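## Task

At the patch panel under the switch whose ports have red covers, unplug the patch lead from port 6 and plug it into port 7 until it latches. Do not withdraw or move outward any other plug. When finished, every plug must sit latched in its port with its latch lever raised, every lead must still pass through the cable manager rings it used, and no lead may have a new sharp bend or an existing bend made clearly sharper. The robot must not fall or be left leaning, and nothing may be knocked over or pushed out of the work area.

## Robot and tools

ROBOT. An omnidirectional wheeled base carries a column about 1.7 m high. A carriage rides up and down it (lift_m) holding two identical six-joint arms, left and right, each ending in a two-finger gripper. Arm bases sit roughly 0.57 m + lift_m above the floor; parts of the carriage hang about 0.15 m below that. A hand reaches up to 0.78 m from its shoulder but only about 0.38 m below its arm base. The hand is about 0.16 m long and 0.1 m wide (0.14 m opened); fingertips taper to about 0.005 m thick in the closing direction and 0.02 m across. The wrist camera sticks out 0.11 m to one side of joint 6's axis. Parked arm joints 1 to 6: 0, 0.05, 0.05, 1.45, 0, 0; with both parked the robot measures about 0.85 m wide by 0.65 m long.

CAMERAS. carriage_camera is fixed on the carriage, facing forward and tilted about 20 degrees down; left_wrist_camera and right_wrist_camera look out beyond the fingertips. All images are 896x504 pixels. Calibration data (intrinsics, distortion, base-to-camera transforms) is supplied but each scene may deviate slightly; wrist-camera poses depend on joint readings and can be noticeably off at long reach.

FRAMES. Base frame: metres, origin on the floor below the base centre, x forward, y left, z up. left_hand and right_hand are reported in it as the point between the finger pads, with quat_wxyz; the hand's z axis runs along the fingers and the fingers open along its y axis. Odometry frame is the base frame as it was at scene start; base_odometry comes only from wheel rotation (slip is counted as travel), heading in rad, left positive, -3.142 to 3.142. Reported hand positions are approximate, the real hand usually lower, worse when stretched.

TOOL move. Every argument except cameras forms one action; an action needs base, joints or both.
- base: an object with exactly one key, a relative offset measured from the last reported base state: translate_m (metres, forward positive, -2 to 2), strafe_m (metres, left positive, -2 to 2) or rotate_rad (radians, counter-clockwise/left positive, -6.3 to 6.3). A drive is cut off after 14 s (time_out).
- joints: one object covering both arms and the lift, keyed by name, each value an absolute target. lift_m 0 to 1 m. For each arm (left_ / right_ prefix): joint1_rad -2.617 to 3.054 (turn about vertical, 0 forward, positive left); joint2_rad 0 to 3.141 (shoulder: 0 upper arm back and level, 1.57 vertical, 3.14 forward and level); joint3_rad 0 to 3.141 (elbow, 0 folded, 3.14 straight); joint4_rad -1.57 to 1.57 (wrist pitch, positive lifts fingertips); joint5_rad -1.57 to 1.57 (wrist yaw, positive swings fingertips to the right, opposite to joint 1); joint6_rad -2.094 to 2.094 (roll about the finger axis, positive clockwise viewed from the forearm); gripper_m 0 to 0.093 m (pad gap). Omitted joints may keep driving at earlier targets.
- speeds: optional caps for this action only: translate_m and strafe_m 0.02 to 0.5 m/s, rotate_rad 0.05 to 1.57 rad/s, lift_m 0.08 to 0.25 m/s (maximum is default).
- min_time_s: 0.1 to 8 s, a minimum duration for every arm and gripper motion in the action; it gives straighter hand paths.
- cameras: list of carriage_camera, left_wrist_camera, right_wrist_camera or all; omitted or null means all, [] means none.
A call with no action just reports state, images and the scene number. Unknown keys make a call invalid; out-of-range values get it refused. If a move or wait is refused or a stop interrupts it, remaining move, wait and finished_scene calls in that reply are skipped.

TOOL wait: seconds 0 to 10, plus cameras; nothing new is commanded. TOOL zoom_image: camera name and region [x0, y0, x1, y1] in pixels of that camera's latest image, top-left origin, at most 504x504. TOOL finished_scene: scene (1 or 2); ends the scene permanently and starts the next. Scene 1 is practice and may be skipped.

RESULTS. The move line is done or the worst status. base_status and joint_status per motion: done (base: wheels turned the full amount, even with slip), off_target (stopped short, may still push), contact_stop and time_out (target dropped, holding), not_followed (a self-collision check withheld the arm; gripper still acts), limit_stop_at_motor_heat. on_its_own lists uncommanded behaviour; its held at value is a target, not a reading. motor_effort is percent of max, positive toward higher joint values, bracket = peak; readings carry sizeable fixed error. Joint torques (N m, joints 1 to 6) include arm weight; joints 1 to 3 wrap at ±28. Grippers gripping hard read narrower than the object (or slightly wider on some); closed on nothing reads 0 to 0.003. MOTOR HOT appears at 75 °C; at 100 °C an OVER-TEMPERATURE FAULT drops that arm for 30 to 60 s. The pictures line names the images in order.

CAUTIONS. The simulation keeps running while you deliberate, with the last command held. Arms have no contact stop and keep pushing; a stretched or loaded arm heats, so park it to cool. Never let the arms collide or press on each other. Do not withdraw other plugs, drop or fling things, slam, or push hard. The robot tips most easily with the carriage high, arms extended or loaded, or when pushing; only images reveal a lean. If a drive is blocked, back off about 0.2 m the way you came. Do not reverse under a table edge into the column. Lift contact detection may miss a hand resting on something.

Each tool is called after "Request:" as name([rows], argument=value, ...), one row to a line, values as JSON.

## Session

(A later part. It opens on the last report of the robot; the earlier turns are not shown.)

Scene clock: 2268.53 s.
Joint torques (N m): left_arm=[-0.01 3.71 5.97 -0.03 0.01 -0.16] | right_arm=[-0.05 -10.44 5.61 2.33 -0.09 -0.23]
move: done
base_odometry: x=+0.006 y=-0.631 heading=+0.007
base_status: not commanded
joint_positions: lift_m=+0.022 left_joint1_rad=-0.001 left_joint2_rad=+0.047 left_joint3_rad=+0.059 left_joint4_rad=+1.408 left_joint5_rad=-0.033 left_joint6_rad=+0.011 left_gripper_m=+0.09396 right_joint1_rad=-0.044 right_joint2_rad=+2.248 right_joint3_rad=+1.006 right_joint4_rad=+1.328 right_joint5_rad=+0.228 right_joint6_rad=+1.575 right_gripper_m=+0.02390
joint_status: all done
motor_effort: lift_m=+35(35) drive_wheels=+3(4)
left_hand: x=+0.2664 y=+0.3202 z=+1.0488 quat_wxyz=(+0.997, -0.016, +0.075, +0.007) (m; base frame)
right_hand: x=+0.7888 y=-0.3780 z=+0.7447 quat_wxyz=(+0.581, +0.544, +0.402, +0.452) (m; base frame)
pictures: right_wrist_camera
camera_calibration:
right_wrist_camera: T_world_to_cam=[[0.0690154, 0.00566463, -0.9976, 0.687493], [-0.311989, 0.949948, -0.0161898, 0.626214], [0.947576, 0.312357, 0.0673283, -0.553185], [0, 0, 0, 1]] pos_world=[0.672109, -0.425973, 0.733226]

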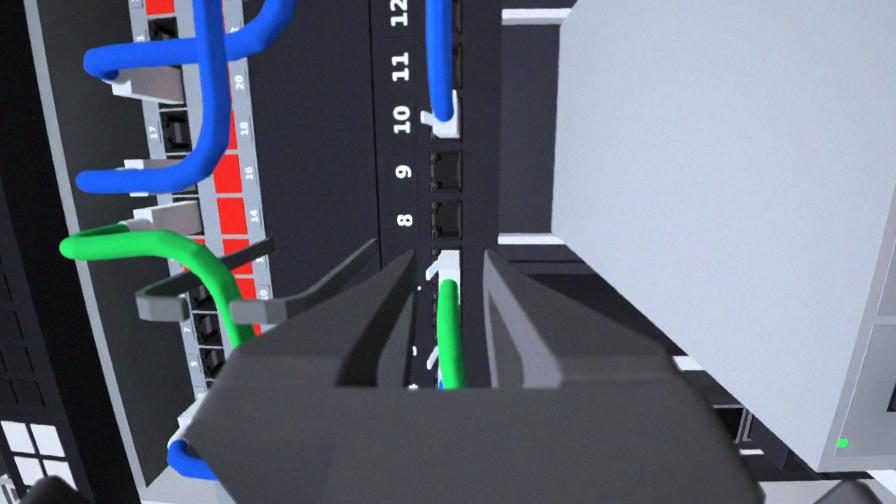

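Request:
move(base={"translate_m": 0.0008}, joints={"right_gripper_m": 0.01}, speeds={"translate_m": 0.02}, min_time_s=1.2, cameras=[])

Request:
move(joints={"right_gripper_m": 0.0}, min_time_s=1.2, cameras=["right_wrist_camera"])

Request:
zoom_image(camera="right_wrist_camera", region=[410, 200, 490, 290])

Scene clock: 2326.07 s.
Joint torques (N m): left_arm=[-0.02 3.75 5.98 -0.05 0.02 -0.15] | right_arm=[-0.17 -10.47 5.67 2.29 -0.13 -0.23]
move: done
base_odometry: x=+0.006 y=-0.631 heading=+0.007
base_status: done
joint_positions: lift_m=+0.022 left_joint1_rad=-0.001 left_joint2_rad=+0.047 left_joint3_rad=+0.059 left_joint4_rad=+1.409 left_joint5_rad=-0.033 left_joint6_rad=+0.011 left_gripper_m=+0.09396 right_joint1_rad=-0.044 right_joint2_rad=+2.248 right_joint3_rad=+1.006 right_joint4_rad=+1.328 right_joint5_rad=+0.228 right_joint6_rad=+1.575 right_gripper_m=+0.01011
joint_status: all done
motor_effort: lift_m=+35(35) drive_wheels=+1(7)
left_hand: x=+0.2663 y=+0.3202 z=+1.0488 quat_wxyz=(+0.997, -0.016, +0.075, +0.007) (m; base frame)
right_hand: x=+0.7888 y=-0.3780 z=+0.7446 quat_wxyz=(+0.581, +0.544, +0.402, +0.452) (m; base frame)
pictures: none
No camera images: "cameras" was empty.

Scene clock: 2327.53 s.
Joint torques (N m): left_arm=[0.02 3.75 6.01 -0.05 0.01 -0.15] | right_arm=[-0.14 -10.54 5.57 2.29 -0.09 -0.2]
move: off_target
base_odometry: x=+0.006 y=-0.631 heading=+0.007
base_status: not commanded
joint_positions: lift_m=+0.022 left_joint1_rad=-0.001 left_joint2_rad=+0.047 left_joint3_rad=+0.059 left_joint4_rad=+1.409 left_joint5_rad=-0.033 left_joint6_rad=+0.011 left_gripper_m=+0.09396 right_joint1_rad=-0.044 right_joint2_rad=+2.248 right_joint3_rad=+1.006 right_joint4_rad=+1.329 right_joint5_rad=+0.228 right_joint6_rad=+1.575 right_gripper_m=+0.00637
joint_status: right_gripper_m off_target (ended at +0.00639, target +0.00000)
motor_effort: lift_m=+35(35) drive_wheels=+1(3)
left_hand: x=+0.2663 y=+0.3202 z=+1.0488 quat_wxyz=(+0.997, -0.016, +0.075, +0.007) (m; base frame)
right_hand: x=+0.7888 y=-0.3780 z=+0.7449 quat_wxyz=(+0.581, +0.544, +0.402, +0.452) (m; base frame)
pictures: right_wrist_camera
camera_calibration:
right_wrist_camera: T_world_to_cam=[[0.0697808, 0.00559239, -0.997547, 0.687007], [-0.311979, 0.949946, -0.0164982, 0.626435], [0.947523, 0.312365, 0.0680326, -0.553671], [0, 0, 0, 1]] pos_world=[0.67211, -0.425974, 0.733324]

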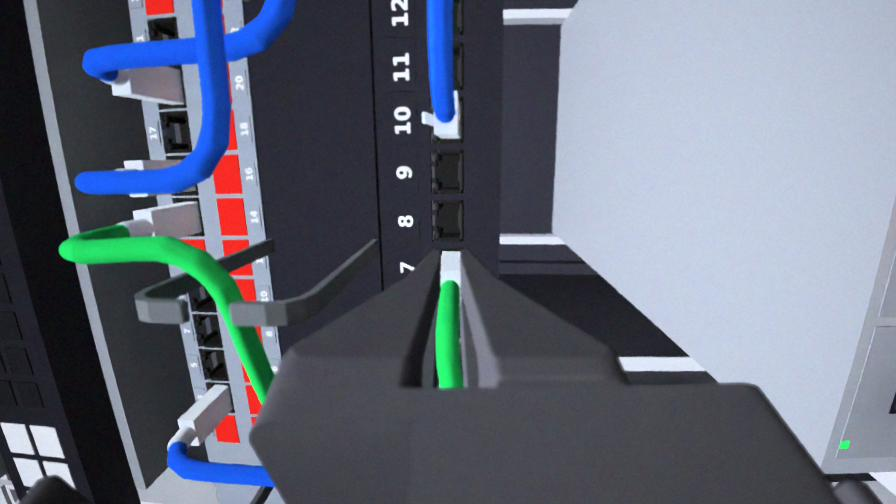

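Scaled by 5.600 from the camera's 896x504 image, which has a finer 1280x720 frame.

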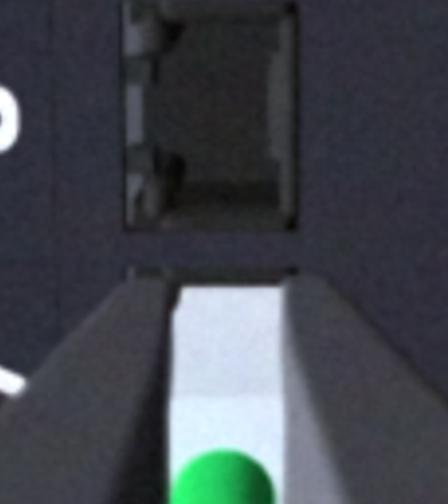

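Request:
move(base={"translate_m": 0.0095}, joints={"lift_m": 0.025}, speeds={"translate_m": 0.02, "lift_m": 0.08}, cameras=["right_wrist_camera"])

Request:
zoom_image(camera="right_wrist_camera", region=[410, 200, 490, 290])

Scene clock: 2335.33 s.
Joint torques (N m): left_arm=[0.01 3.71 5.97 -0.06 0 -0.15] | right_arm=[-0.05 -10.32 8.2 1.82 -0.34 -0.25]
move: done
base_odometry: x=+0.016 y=-0.631 heading=+0.007
base_status: done
joint_positions: lift_m=+0.025 left_joint1_rad=-0.001 left_joint2_rad=+0.047 left_joint3_rad=+0.059 left_joint4_rad=+1.408 left_joint5_rad=-0.033 left_joint6_rad=+0.011 left_gripper_m=+0.09396 right_joint1_rad=-0.043 right_joint2_rad=+2.248 right_joint3_rad=+0.971 right_joint4_rad=+1.369 right_joint5_rad=+0.247 right_joint6_rad=+1.575 right_gripper_m=+0.00637
joint_status: all done
motor_effort: lift_m=+43(51) drive_wheels=+6(10)
left_hand: x=+0.2664 y=+0.3202 z=+1.0517 quat_wxyz=(+0.997, -0.016, +0.075, +0.007) (m; base frame)
right_hand: x=+0.7802 y=-0.3805 z=+0.7444 quat_wxyz=(+0.586, +0.547, +0.395, +0.449) (m; base frame)
pictures: right_wrist_camera
camera_calibration:
right_wrist_camera: T_world_to_cam=[[0.0752945, 0.0057795, -0.997145, 0.682574], [-0.294551, 0.95549, -0.0167035, 0.614799], [0.952665, 0.294968, 0.0736454, -0.559599], [0, 0, 0, 1]] pos_world=[0.662806, -0.426315, 0.732106]

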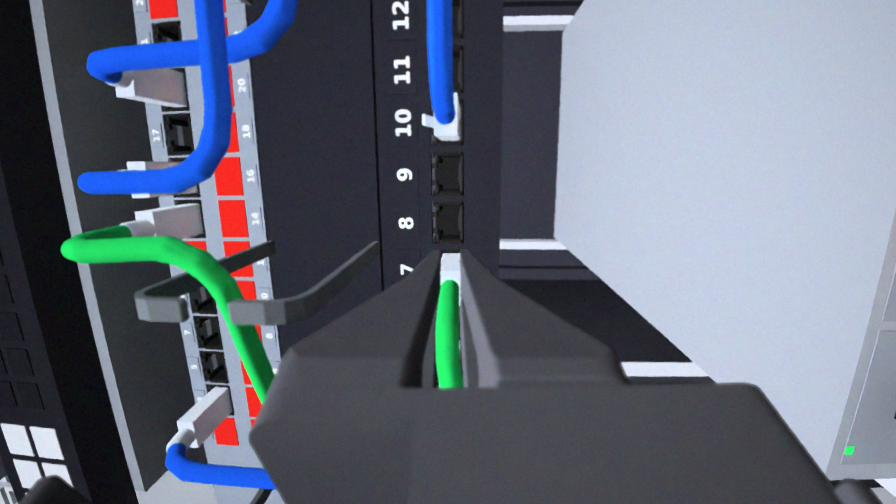

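Scaled by 5.600 from the camera's 896x504 image, which has a finer 1280x720 frame.

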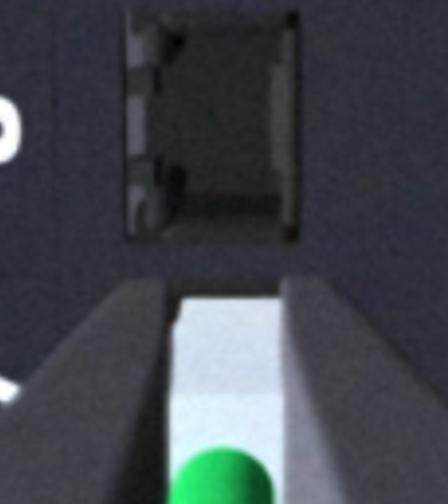

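Request:
move(base={"translate_m": -0.0035}, joints={"lift_m": 0.0238}, speeds={"translate_m": 0.02, "lift_m": 0.08}, cameras=["right_wrist_camera"])

Request:
zoom_image(camera="right_wrist_camera", region=[410, 200, 490, 290])

Request:
move(joints={"right_gripper_m": 0.014}, min_time_s=2.0, cameras=[])

Request:
move(joints={"right_gripper_m": 0.024}, min_time_s=0.8, cameras=["right_wrist_camera"])

Request:
zoom_image(camera="right_wrist_camera", region=[410, 200, 490, 290])

Scene clock: 2343.97 s.
Joint torques (N m): left_arm=[-0.03 3.75 5.93 -0.02 0 -0.16] | right_arm=[-0.21 -10.45 7.38 2.05 -0.24 -0.2]
move: done
base_odometry: x=+0.012 y=-0.631 heading=+0.007
base_status: done
joint_positions: lift_m=+0.024 left_joint1_rad=-0.001 left_joint2_rad=+0.047 left_joint3_rad=+0.059 left_joint4_rad=+1.408 left_joint5_rad=-0.033 left_joint6_rad=+0.011 left_gripper_m=+0.09396 right_joint1_rad=-0.043 right_joint2_rad=+2.248 right_joint3_rad=+0.984 right_joint4_rad=+1.352 right_joint5_rad=+0.242 right_joint6_rad=+1.575 right_gripper_m=+0.00637
joint_status: all done
motor_effort: lift_m=+35(35) drive_wheels=+3(6)
left_hand: x=+0.2664 y=+0.3202 z=+1.0513 quat_wxyz=(+0.997, -0.016, +0.075, +0.007) (m; base frame)
right_hand: x=+0.7834 y=-0.3798 z=+0.7445 quat_wxyz=(+0.584, +0.547, +0.398, +0.449) (m; base frame)
pictures: right_wrist_camera
camera_calibration:
right_wrist_camera: T_world_to_cam=[[0.0707225, 0.00588658, -0.997479, 0.686374], [-0.299315, 0.954027, -0.0155917, 0.617436], [0.95153, 0.299663, 0.0692331, -0.556826], [0, 0, 0, 1]] pos_world=[0.666103, -0.426231, 0.732821]

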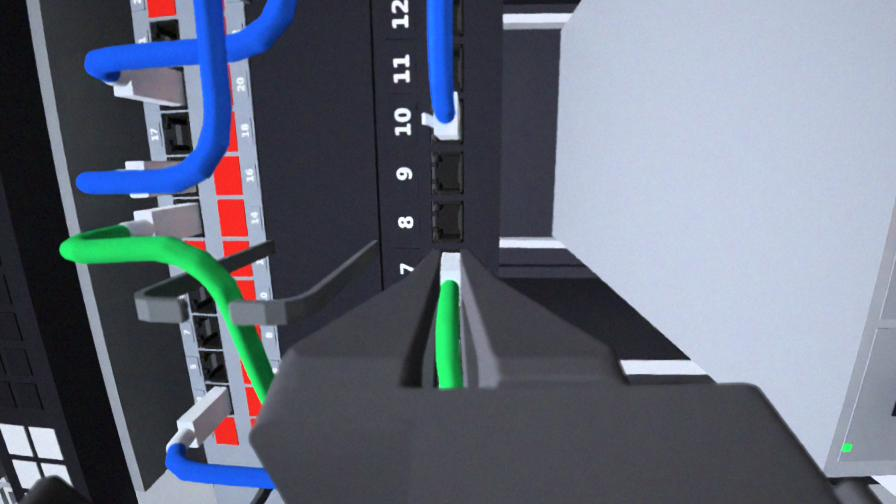

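Scaled by 5.600 from the camera's 896x504 image, which has a finer 1280x720 frame.

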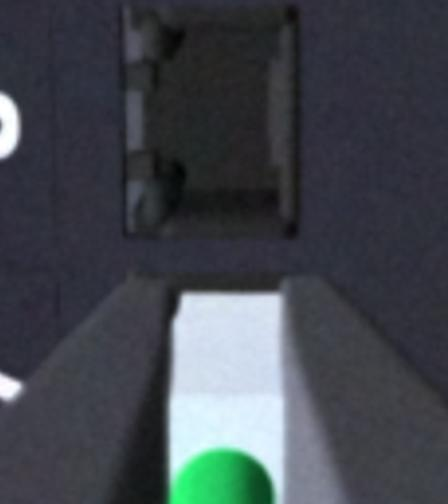

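Scene clock: 2346.23 s.
Joint torques (N m): left_arm=[0.02 3.73 5.98 -0.04 0.01 -0.15] | right_arm=[-0.18 -10.62 6.02 2.22 -0.12 -0.23]
move: done
base_odometry: x=+0.012 y=-0.631 heading=+0.007
base_status: not commanded
joint_positions: lift_m=+0.024 left_joint1_rad=-0.001 left_joint2_rad=+0.047 left_joint3_rad=+0.059 left_joint4_rad=+1.408 left_joint5_rad=-0.033 left_joint6_rad=+0.011 left_gripper_m=+0.09396 right_joint1_rad=-0.043 right_joint2_rad=+2.248 right_joint3_rad=+1.001 right_joint4_rad=+1.335 right_joint5_rad=+0.232 right_joint6_rad=+1.575 right_gripper_m=+0.01392
joint_status: all done
motor_effort: lift_m=+35(35) drive_wheels=+3(5)
left_hand: x=+0.2664 y=+0.3202 z=+1.0513 quat_wxyz=(+0.997, -0.016, +0.075, +0.007) (m; base frame)
right_hand: x=+0.7875 y=-0.3782 z=+0.7468 quat_wxyz=(+0.582, +0.544, +0.401, +0.452) (m; base frame)
pictures: none
No camera images: "cameras" was empty.

Scene clock: 2347.33 s.
Joint torques (N m): left_arm=[0.06 3.74 6.02 -0.03 0.02 -0.14] | right_arm=[-0.21 -10.45 5.83 2.3 -0.07 -0.24]
move: done
base_odometry: x=+0.012 y=-0.631 heading=+0.007
base_status: not commanded
joint_positions: lift_m=+0.024 left_joint1_rad=-0.001 left_joint2_rad=+0.047 left_joint3_rad=+0.059 left_joint4_rad=+1.408 left_joint5_rad=-0.033 left_joint6_rad=+0.011 left_gripper_m=+0.09396 right_joint1_rad=-0.043 right_joint2_rad=+2.248 right_joint3_rad=+1.001 right_joint4_rad=+1.328 right_joint5_rad=+0.231 right_joint6_rad=+1.575 right_gripper_m=+0.02390
joint_status: all done
motor_effort: lift_m=+35(35) drive_wheels=+3(4)
left_hand: x=+0.2664 y=+0.3202 z=+1.0513 quat_wxyz=(+0.997, -0.016, +0.075, +0.007) (m; base frame)
right_hand: x=+0.7876 y=-0.3781 z=+0.7453 quat_wxyz=(+0.581, +0.546, +0.403, +0.450) (m; base frame)
pictures: right_wrist_camera
camera_calibration:
right_wrist_camera: T_world_to_cam=[[0.0641254, 0.00600524, -0.997924, 0.692359], [-0.309911, 0.95066, -0.0141937, 0.623165], [0.948601, 0.310178, 0.0628225, -0.550361], [0, 0, 0, 1]] pos_world=[0.670801, -0.425866, 0.734341]

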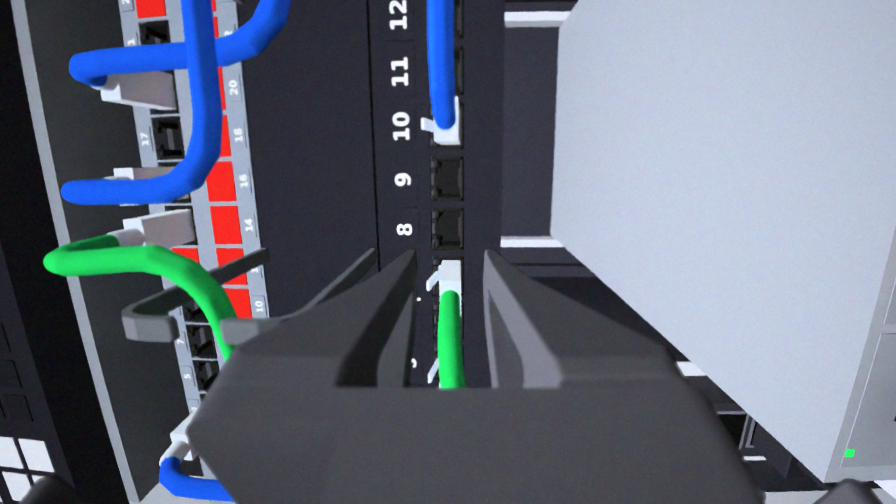

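Scaled by 5.600 from the camera's 896x504 image, which has a finer 1280x720 frame.

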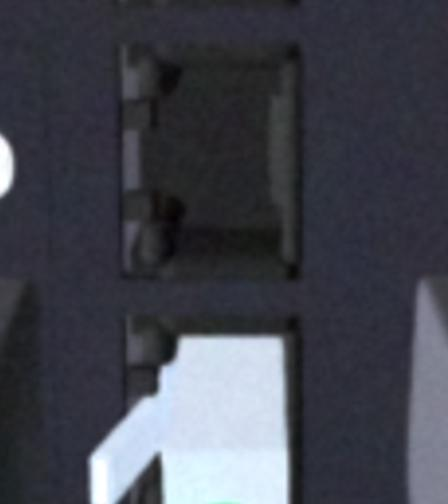

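Request:
move(cameras=["right_wrist_camera"])

Request:
zoom_image(camera="right_wrist_camera", region=[410, 200, 490, 290])

Scene clock: 2372.53 s.
Joint torques (N m): left_arm=[0.01 3.73 5.98 -0.04 0.01 -0.16] | right_arm=[-0.09 -10.54 5.96 2.27 -0.1 -0.25]
base_odometry: x=+0.012 y=-0.631 heading=+0.007
base_status: not commanded
joint_positions: lift_m=+0.024 left_joint1_rad=-0.001 left_joint2_rad=+0.047 left_joint3_rad=+0.059 left_joint4_rad=+1.408 left_joint5_rad=-0.033 left_joint6_rad=+0.011 left_gripper_m=+0.09396 right_joint1_rad=-0.043 right_joint2_rad=+2.248 right_joint3_rad=+1.001 right_joint4_rad=+1.328 right_joint5_rad=+0.231 right_joint6_rad=+1.575 right_gripper_m=+0.02390
joint_status: all done
motor_effort: lift_m=+35(35) drive_wheels=+3(4)
left_hand: x=+0.2664 y=+0.3202 z=+1.0513 quat_wxyz=(+0.997, -0.016, +0.075, +0.007) (m; base frame)
right_hand: x=+0.7876 y=-0.3781 z=+0.7452 quat_wxyz=(+0.581, +0.546, +0.403, +0.450) (m; base frame)
pictures: right_wrist_camera
camera_calibration:
right_wrist_camera: T_world_to_cam=[[0.0637166, 0.00597602, -0.99795, 0.692541], [-0.309925, 0.950656, -0.0140951, 0.623099], [0.948624, 0.310188, 0.0624247, -0.550074], [0, 0, 0, 1]] pos_world=[0.6708, -0.425866, 0.734243]

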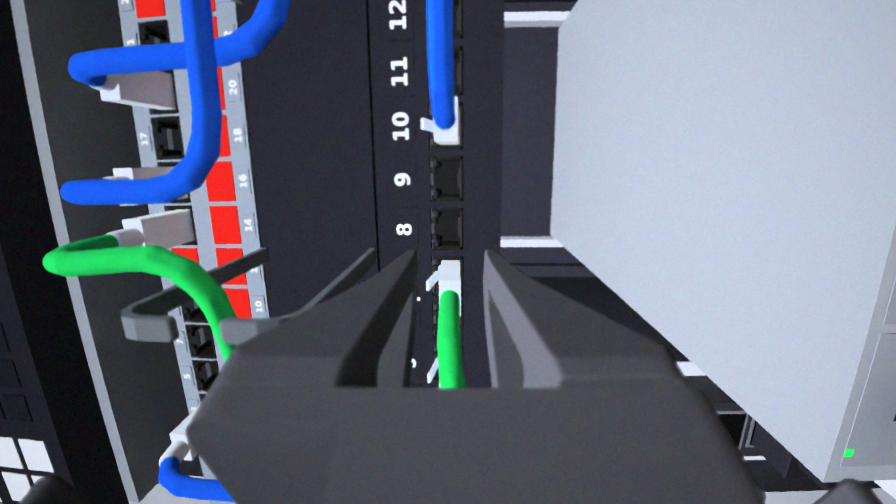

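Scaled by 5.600 from the camera's 896x504 image, which has a finer 1280x720 frame.

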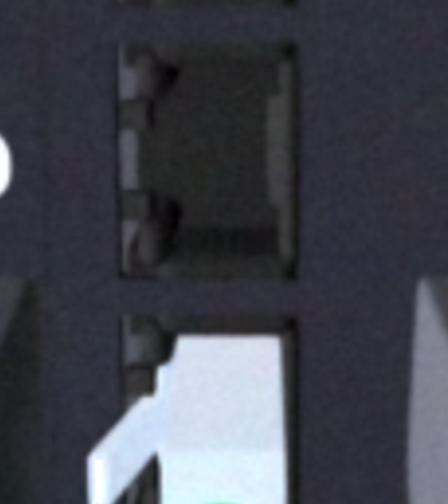

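Request:
move(joints={"right_gripper_m": 0.032}, min_time_s=0.8, cameras=[])

Request:
move(base={"translate_m": -0.02}, speeds={"translate_m": 0.02}, cameras=["right_wrist_camera"])

Request:
zoom_image(camera="right_wrist_camera", region=[390, 200, 520, 346])

Scene clock: 2381.17 s.
Joint torques (N m): left_arm=[-0.02 3.73 5.98 -0.04 0.02 -0.14] | right_arm=[-0.21 -10.48 6.02 2.37 -0.12 -0.22]
move: done
base_odometry: x=+0.012 y=-0.631 heading=+0.007
base_status: not commanded
joint_positions: lift_m=+0.024 left_joint1_rad=-0.001 left_joint2_rad=+0.047 left_joint3_rad=+0.059 left_joint4_rad=+1.408 left_joint5_rad=-0.033 left_joint6_rad=+0.011 left_gripper_m=+0.09396 right_joint1_rad=-0.043 right_joint2_rad=+2.248 right_joint3_rad=+1.001 right_joint4_rad=+1.321 right_joint5_rad=+0.231 right_joint6_rad=+1.575 right_gripper_m=+0.03189
joint_status: all done
motor_effort: lift_m=+35(35) drive_wheels=+2(5)
left_hand: x=+0.2664 y=+0.3202 z=+1.0513 quat_wxyz=(+0.997, -0.016, +0.075, +0.007) (m; base frame)
right_hand: x=+0.7878 y=-0.3781 z=+0.7436 quat_wxyz=(+0.579, +0.547, +0.405, +0.448) (m; base frame)
pictures: none
No camera images: "cameras" was empty.

Scene clock: 2382.63 s.
Joint torques (N m): left_arm=[0.05 3.74 6.01 -0.06 0.01 -0.15] | right_arm=[-0.18 -10.69 6.01 2.38 -0.11 -0.21]
move: done
base_odometry: x=-0.008 y=-0.631 heading=+0.008
base_status: done
joint_positions: lift_m=+0.024 left_joint1_rad=-0.001 left_joint2_rad=+0.047 left_joint3_rad=+0.059 left_joint4_rad=+1.408 left_joint5_rad=-0.033 left_joint6_rad=+0.011 left_gripper_m=+0.09396 right_joint1_rad=-0.043 right_joint2_rad=+2.248 right_joint3_rad=+1.001 right_joint4_rad=+1.321 right_joint5_rad=+0.230 right_joint6_rad=+1.575 right_gripper_m=+0.03190
joint_status: not commanded
motor_effort: lift_m=+35(35) drive_wheels=+5(9)
left_hand: x=+0.2664 y=+0.3202 z=+1.0513 quat_wxyz=(+0.997, -0.016, +0.075, +0.007) (m; base frame)
right_hand: x=+0.7878 y=-0.3779 z=+0.7435 quat_wxyz=(+0.579, +0.547, +0.406, +0.449) (m; base frame)
pictures: right_wrist_camera
camera_calibration:
right_wrist_camera: T_world_to_cam=[[0.056896, 0.00626084, -0.99836, 0.69665], [-0.311435, 0.950194, -0.0117897, 0.622181], [0.948563, 0.311595, 0.0560121, -0.544888], [0, 0, 0, 1]] pos_world=[0.670992, -0.42577, 0.733364]

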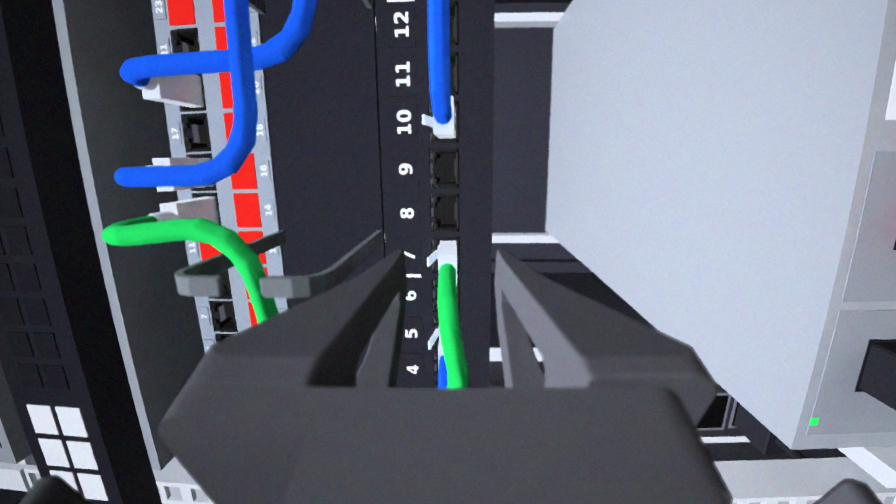

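Scaled by 3.452 from the camera's 896x504 image, which has a finer 1280x720 frame.

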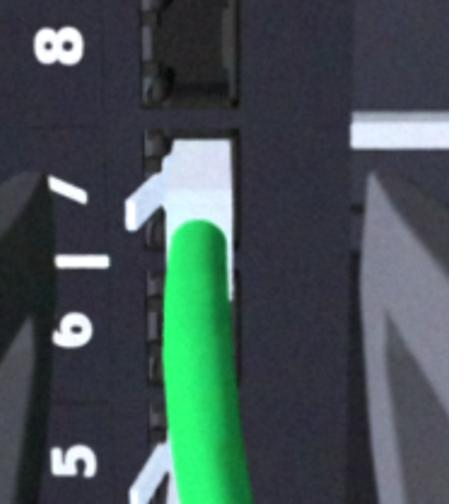

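Request:
move(base={"translate_m": -0.07}, speeds={"translate_m": 0.05}, cameras=["right_wrist_camera"])

Request:
zoom_image(camera="right_wrist_camera", region=[390, 60, 520, 300])

Scene clock: 2387.83 s.
Joint torques (N m): left_arm=[-0.08 3.73 6 -0.04 0.01 -0.15] | right_arm=[-0.08 -10.36 5.93 2.4 -0.09 -0.19]
move: done
base_odometry: x=-0.077 y=-0.632 heading=+0.008
base_status: done
joint_positions: lift_m=+0.024 left_joint1_rad=-0.001 left_joint2_rad=+0.047 left_joint3_rad=+0.059 left_joint4_rad=+1.408 left_joint5_rad=-0.033 left_joint6_rad=+0.011 left_gripper_m=+0.09396 right_joint1_rad=-0.044 right_joint2_rad=+2.248 right_joint3_rad=+1.003 right_joint4_rad=+1.320 right_joint5_rad=+0.228 right_joint6_rad=+1.575 right_gripper_m=+0.03190
joint_status: not commanded
motor_effort: lift_m=+35(35) drive_wheels=-10(12)
left_hand: x=+0.2665 y=+0.3202 z=+1.0513 quat_wxyz=(+0.997, -0.016, +0.075, +0.007) (m; base frame)
right_hand: x=+0.7882 y=-0.3779 z=+0.7438 quat_wxyz=(+0.579, +0.547, +0.406, +0.449) (m; base frame)
pictures: right_wrist_camera
camera_calibration:
right_wrist_camera: T_world_to_cam=[[0.0572316, 0.00621198, -0.998342, 0.696667], [-0.3122, 0.949941, -0.0119866, 0.622957], [0.948291, 0.312368, 0.056306, -0.544957], [0, 0, 0, 1]] pos_world=[0.671393, -0.425873, 0.733663]

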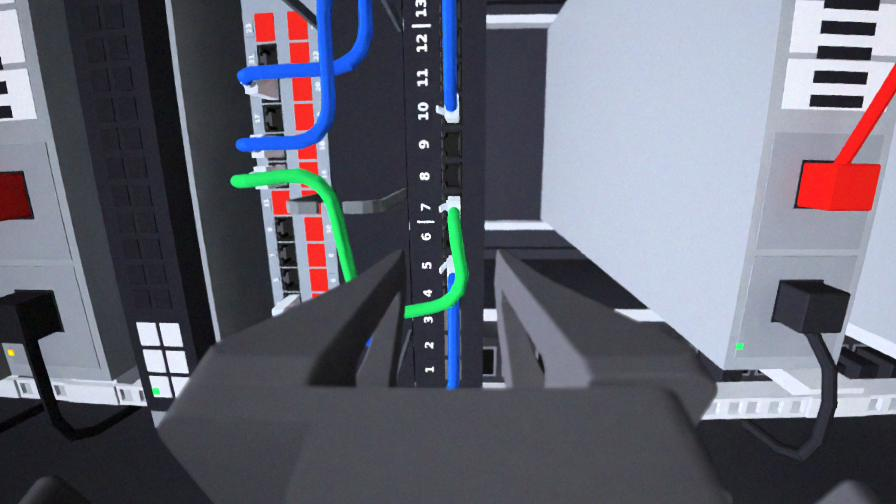

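Scaled by 2.100 from the camera's 896x504 image, which has a finer 1280x720 frame.

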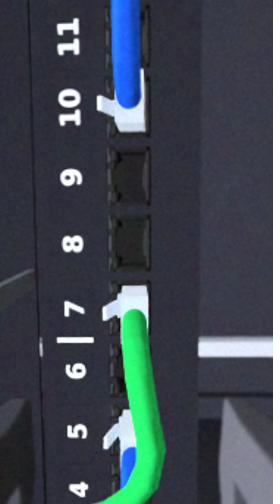

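Request:
zoom_image(camera="right_wrist_camera", region=[220, 130, 480, 340])

Request:
move(base={"translate_m": -0.12}, speeds={"translate_m": 0.08}, cameras=["right_wrist_camera", "carriage_camera"])

Request:
zoom_image(camera="right_wrist_camera", region=[280, 100, 500, 340])

Scaled by 1.938 from the camera's 896x504 image, which has a finer 1280x720 frame.

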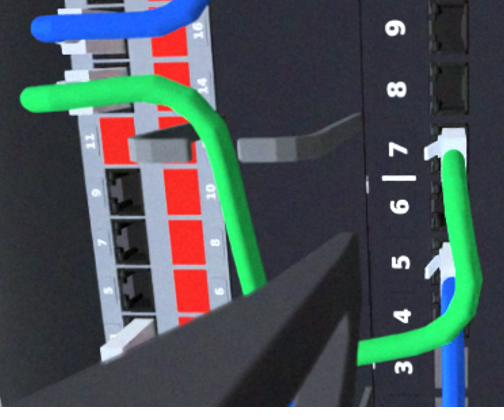

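Scene clock: 2398.97 s.
Joint torques (N m): left_arm=[-0.05 3.71 5.97 0 0 -0.16] | right_arm=[-0.14 -10.71 5.9 2.39 -0.11 -0.26]
move: done
base_odometry: x=-0.197 y=-0.633 heading=+0.008
base_status: done
joint_positions: lift_m=+0.024 left_joint1_rad=-0.001 left_joint2_rad=+0.047 left_joint3_rad=+0.059 left_joint4_rad=+1.406 left_joint5_rad=-0.033 left_joint6_rad=+0.011 left_gripper_m=+0.09396 right_joint1_rad=-0.044 right_joint2_rad=+2.248 right_joint3_rad=+1.004 right_joint4_rad=+1.319 right_joint5_rad=+0.228 right_joint6_rad=+1.575 right_gripper_m=+0.03190
joint_status: not commanded
motor_effort: lift_m=+35(35) drive_wheels=-2(13)
left_hand: x=+0.2671 y=+0.3202 z=+1.0512 quat_wxyz=(+0.997, -0.016, +0.077, +0.007) (m; base frame)
right_hand: x=+0.7884 y=-0.3779 z=+0.7441 quat_wxyz=(+0.579, +0.547, +0.406, +0.449) (m; base frame)
pictures: carriage_camera, right_wrist_camera
camera_calibration:
carriage_camera: T_world_to_cam=[[-0.031539, -0.999314, -0.0194245, 0.0228148], [-0.335851, 0.0288998, -0.941472, 1.03083], [0.941387, -0.0231694, -0.336532, 0.203778], [0, 0, 0, 1]] pos_world=[0.155091, -0.00227023, 1.03952]
right_wrist_camera: T_world_to_cam=[[0.0576823, 0.00614136, -0.998316, 0.696497], [-0.312208, 0.949935, -0.0121955, 0.623305], [0.948261, 0.312386, 0.0567118, -0.545492], [0, 0, 0, 1]] pos_world=[0.671694, -0.425973, 0.733861]

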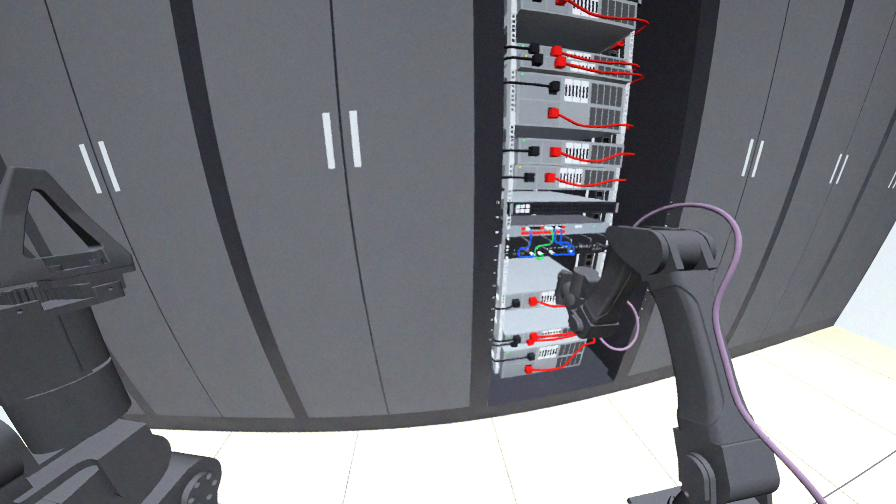

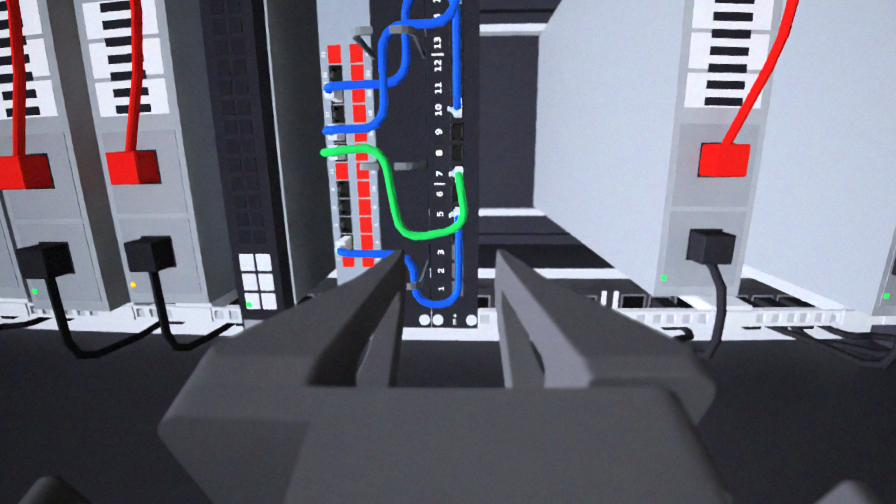

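Scaled by 2.100 from the camera's 896x504 image, which has a finer 1280x720 frame.

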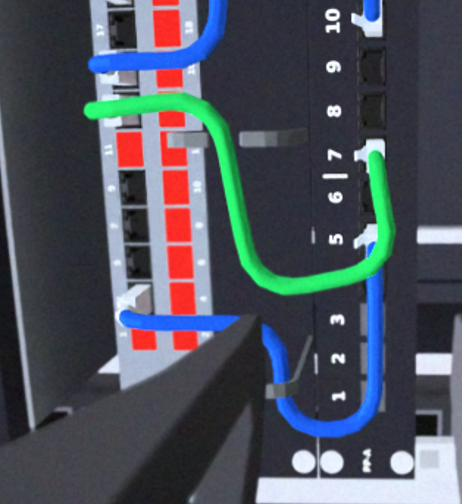

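Request:
zoom_image(camera="right_wrist_camera", region=[340, 140, 440, 200])

Request:
zoom_image(camera="right_wrist_camera", region=[340, 0, 480, 80])

Request:
zoom_image(camera="carriage_camera", region=[495, 215, 615, 285])

Scaled by 5.040 from the camera's 896x504 image, which has a finer 1280x720 frame.

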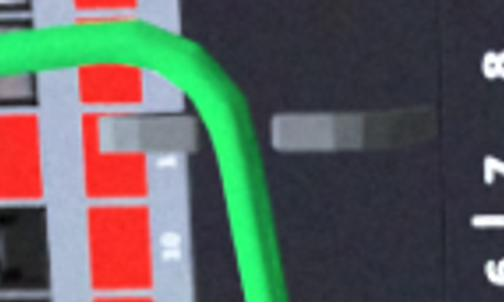

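Scaled by 3.600 from the camera's 896x504 image, which has a finer 1280x720 frame.

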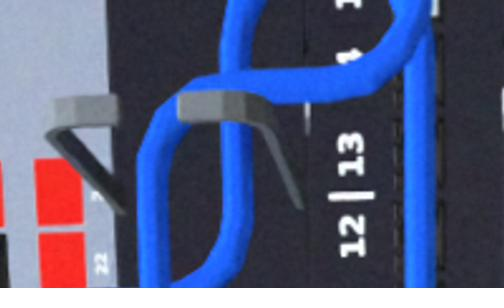

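Scaled by 4.200 from the camera's 896x504 image, which has a finer 1280x720 frame.

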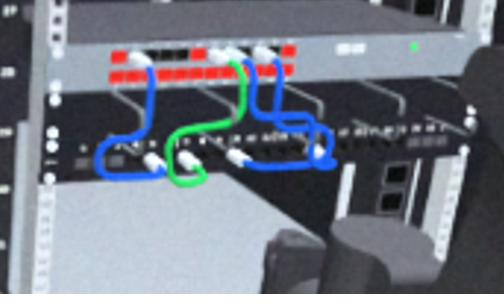

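Request:
move(joints={"lift_m": 0.15}, cameras=["right_wrist_camera", "carriage_camera"])

Request:
zoom_image(camera="right_wrist_camera", region=[500, 120, 640, 220])

Scene clock: 2456.40 s.
Joint torques (N m): left_arm=[-0.03 3.71 6.01 -0.03 0.01 -0.15] | right_arm=[-0.2 -10.8 5.41 2.42 -0.09 -0.19]
move: done
base_odometry: x=-0.197 y=-0.633 heading=+0.008
base_status: not commanded
joint_positions: lift_m=+0.150 left_joint1_rad=-0.001 left_joint2_rad=+0.047 left_joint3_rad=+0.059 left_joint4_rad=+1.406 left_joint5_rad=-0.033 left_joint6_rad=+0.011 left_gripper_m=+0.09396 right_joint1_rad=-0.044 right_joint2_rad=+2.248 right_joint3_rad=+1.008 right_joint4_rad=+1.316 right_joint5_rad=+0.228 right_joint6_rad=+1.575 right_gripper_m=+0.03190
joint_status: all done
motor_effort: lift_m=+42(54) drive_wheels=+4(4)
left_hand: x=+0.2671 y=+0.3202 z=+1.1767 quat_wxyz=(+0.997, -0.016, +0.077, +0.007) (m; base frame)
right_hand: x=+0.7892 y=-0.3780 z=+0.8702 quat_wxyz=(+0.579, +0.547, +0.405, +0.449) (m; base frame)
pictures: carriage_camera, right_wrist_camera
camera_calibration:
carriage_camera: T_world_to_cam=[[-0.031539, -0.999314, -0.0194245, 0.0252526], [-0.335851, 0.0288998, -0.941472, 1.14898], [0.941387, -0.0231694, -0.336532, 0.246013], [0, 0, 0, 1]] pos_world=[0.155091, -0.00227023, 1.16502]
right_wrist_camera: T_world_to_cam=[[0.0579969, 0.0061403, -0.998298, 0.82211], [-0.312197, 0.949938, -0.0122945, 0.625171], [0.948246, 0.312378, 0.0570104, -0.553652], [0, 0, 0, 1]] pos_world=[0.672494, -0.425973, 0.85996]

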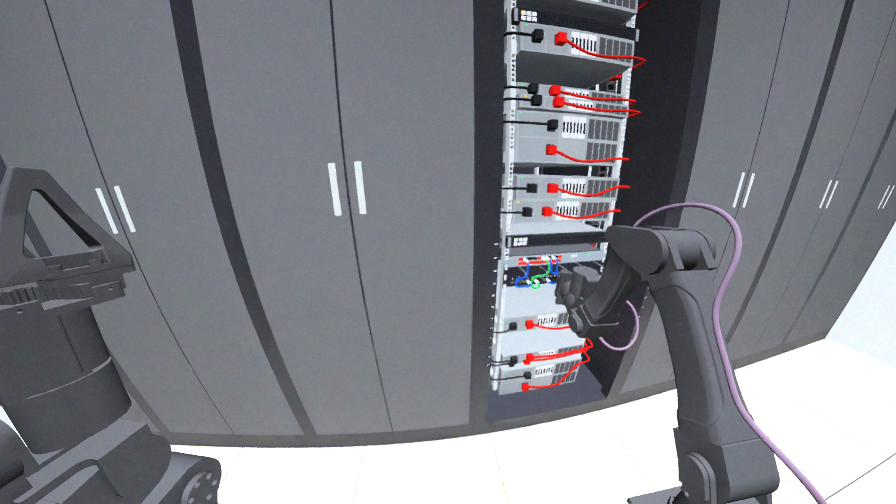

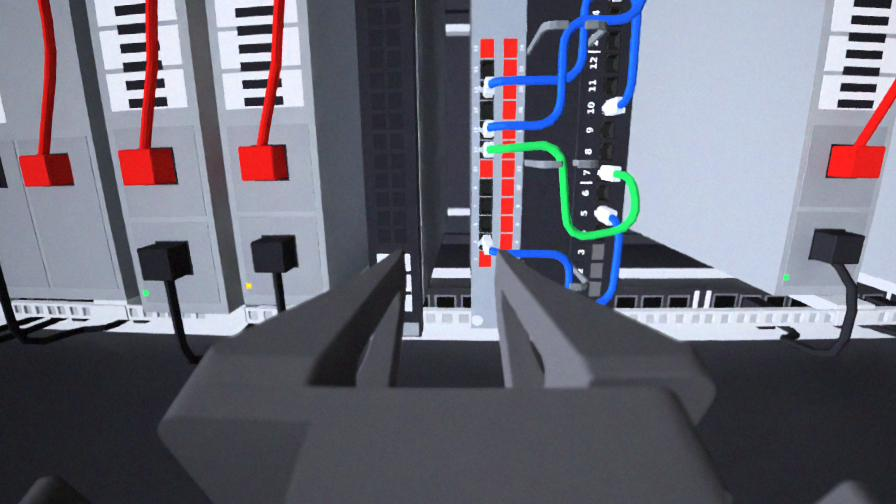

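Scaled by 3.600 from the camera's 896x504 image, which has a finer 1280x720 frame.

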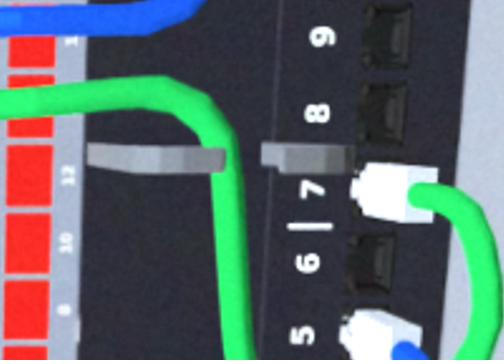

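Request:
zoom_image(camera="right_wrist_camera", region=[570, 80, 650, 240])

Request:
move(base={"translate_m": -0.06}, speeds={"translate_m": 0.1}, cameras=["right_wrist_camera"])

Scaled by 3.150 from the camera's 896x504 image, which has a finer 1280x720 frame.

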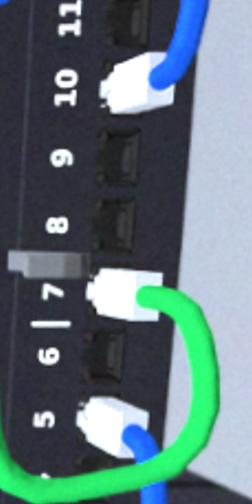

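Scene clock: 2463.47 s.
Joint torques (N m): left_arm=[0.1 3.74 5.94 -0.03 0.01 -0.15] | right_arm=[-0.1 -10.78 5.3 2.44 -0.08 -0.23]
move: contact_stop
base_odometry: x=-0.254 y=-0.634 heading=+0.008
base_status: translate_m contact_stop (by the wheels' count: -0.056 of -0.060)
joint_positions: lift_m=+0.150 left_joint1_rad=-0.001 left_joint2_rad=+0.047 left_joint3_rad=+0.059 left_joint4_rad=+1.408 left_joint5_rad=-0.033 left_joint6_rad=+0.011 left_gripper_m=+0.09396 right_joint1_rad=-0.044 right_joint2_rad=+2.248 right_joint3_rad=+1.010 right_joint4_rad=+1.315 right_joint5_rad=+0.228 right_joint6_rad=+1.575 right_gripper_m=+0.03190
joint_status: not commanded
motor_effort: lift_m=+42(43) drive_wheels=+15(80)
left_hand: x=+0.2663 y=+0.3202 z=+1.1770 quat_wxyz=(+0.997, -0.016, +0.075, +0.006) (m; base frame)
right_hand: x=+0.7896 y=-0.3783 z=+0.8708 quat_wxyz=(+0.579, +0.546, +0.405, +0.449) (m; base frame)
pictures: right_wrist_camera
camera_calibration:
right_wrist_camera: T_world_to_cam=[[0.0591686, 0.00610675, -0.998229, 0.821728], [-0.312181, 0.949938, -0.0126928, 0.625889], [0.948178, 0.312379, 0.0581129, -0.554775], [0, 0, 0, 1]] pos_world=[0.672796, -0.426273, 0.860457]

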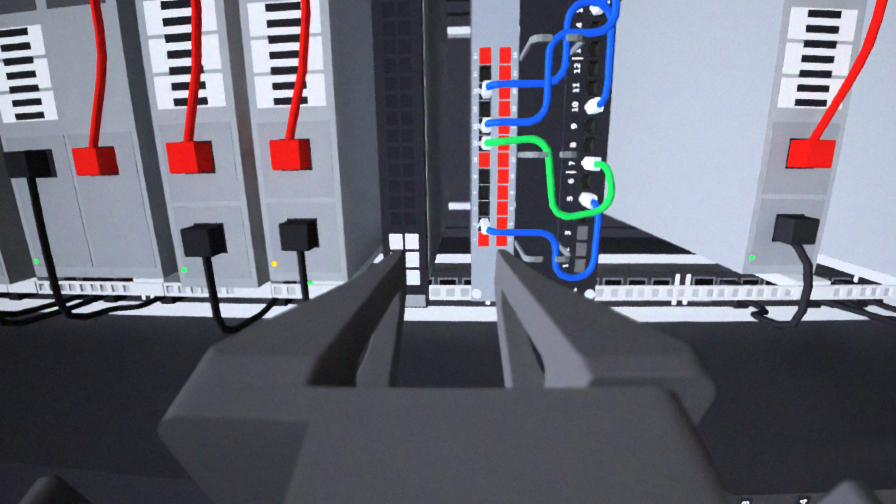

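Request:
zoom_image(camera="right_wrist_camera", region=[565, 85, 625, 150])

Request:
zoom_image(camera="right_wrist_camera", region=[560, 145, 620, 210])

Request:
move(base={"translate_m": 0.03}, speeds={"translate_m": 0.05}, cameras=["right_wrist_camera", "carriage_camera", "left_wrist_camera"])

Scaled by 7.754 from the camera's 896x504 image, which has a finer 1280x720 frame.

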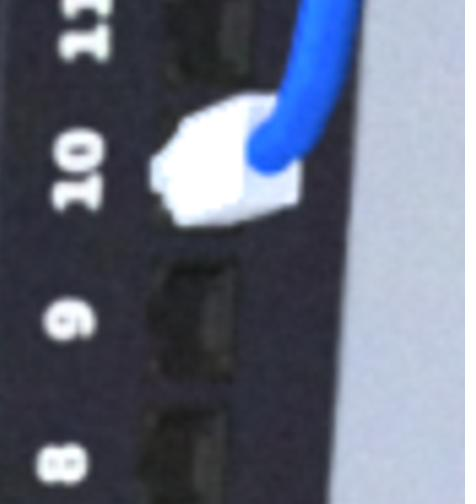

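Scaled by 7.754 from the camera's 896x504 image, which has a finer 1280x720 frame.

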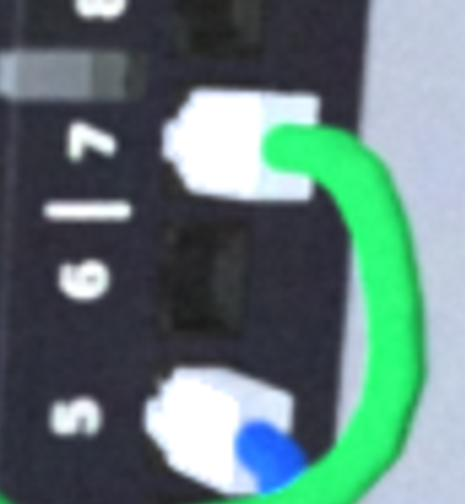

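Scene clock: 2481.30 s.
Joint torques (N m): left_arm=[0.03 3.74 6 -0.06 0 -0.16] | right_arm=[-0.16 -10.62 5.46 2.47 -0.08 -0.15]
move: done
base_odometry: x=-0.224 y=-0.633 heading=+0.008
base_status: done
joint_positions: lift_m=+0.150 left_joint1_rad=-0.001 left_joint2_rad=+0.047 left_joint3_rad=+0.059 left_joint4_rad=+1.408 left_joint5_rad=-0.033 left_joint6_rad=+0.011 left_gripper_m=+0.09396 right_joint1_rad=-0.044 right_joint2_rad=+2.248 right_joint3_rad=+1.010 right_joint4_rad=+1.315 right_joint5_rad=+0.228 right_joint6_rad=+1.575 right_gripper_m=+0.03190
joint_status: not commanded
motor_effort: lift_m=+42(42) drive_wheels=-2(11)
left_hand: x=+0.2663 y=+0.3202 z=+1.1770 quat_wxyz=(+0.997, -0.016, +0.075, +0.006) (m; base frame)
right_hand: x=+0.7896 y=-0.3783 z=+0.8707 quat_wxyz=(+0.579, +0.546, +0.405, +0.449) (m; base frame)
pictures: carriage_camera, left_wrist_camera, right_wrist_camera
camera_calibration:
carriage_camera: T_world_to_cam=[[-0.031539, -0.999314, -0.0194245, 0.0252545], [-0.335851, 0.0288998, -0.941472, 1.14908], [0.941387, -0.0231694, -0.336532, 0.246046], [0, 0, 0, 1]] pos_world=[0.155091, -0.00227023, 1.16512]
left_wrist_camera: T_world_to_cam=[[0.0246352, -0.999203, -0.0314235, 0.350548], [0.708285, 0.039628, -0.704814, 0.633236], [0.705497, -0.00489353, 0.708696, -0.898197], [0, 0, 0, 1]] pos_world=[0.176528, 0.320779, 1.09388]
right_wrist_camera: T_world_to_cam=[[0.0587596, 0.0060766, -0.998254, 0.822012], [-0.312194, 0.949935, -0.012594, 0.625811], [0.948199, 0.312389, 0.0577148, -0.554442], [0, 0, 0, 1]] pos_world=[0.672795, -0.426273, 0.860458]

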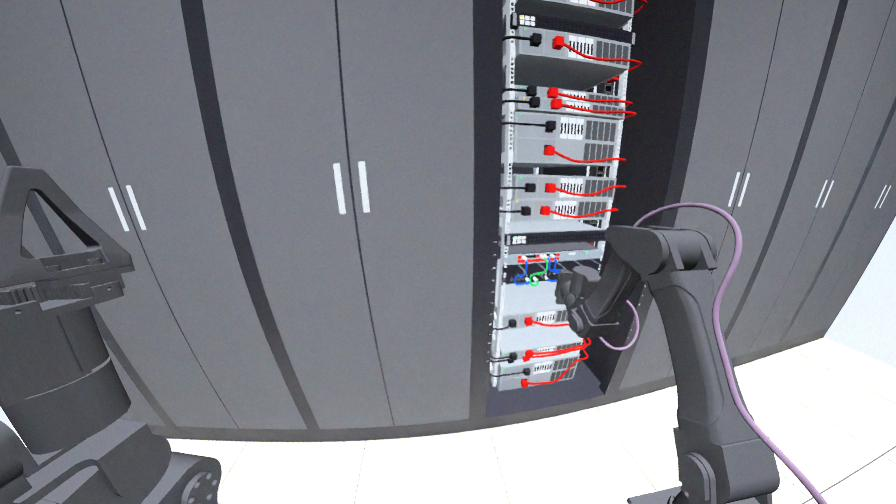

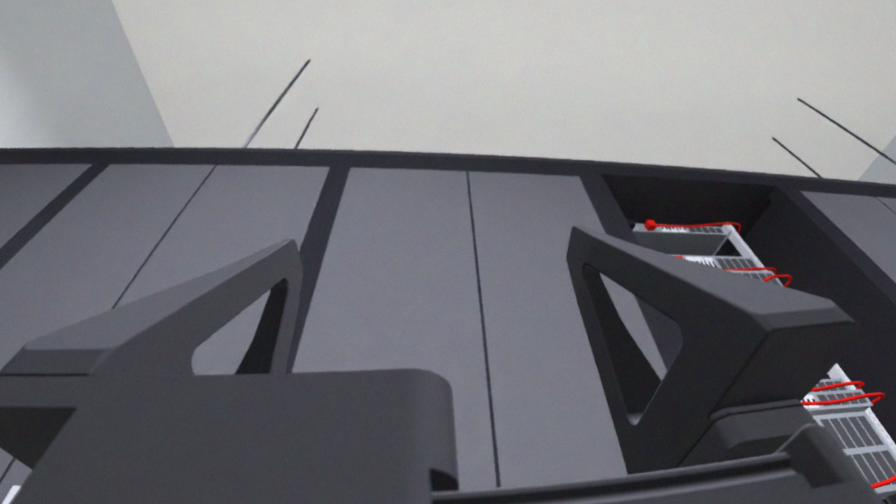

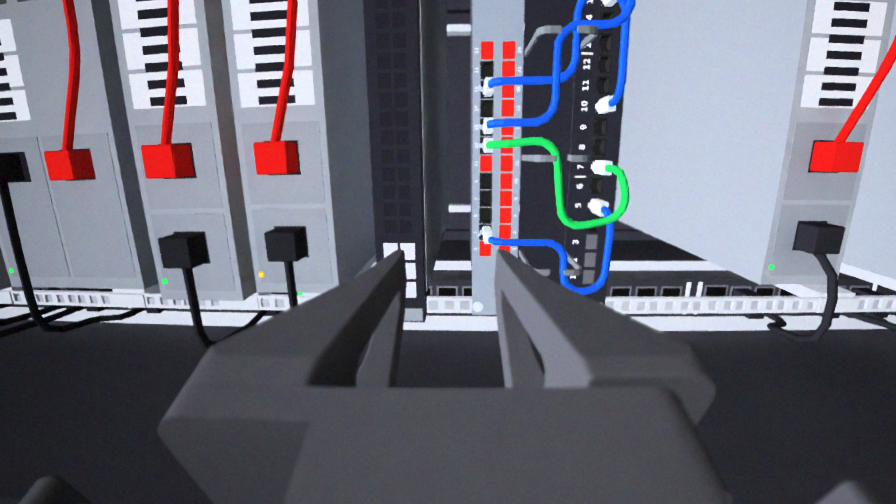

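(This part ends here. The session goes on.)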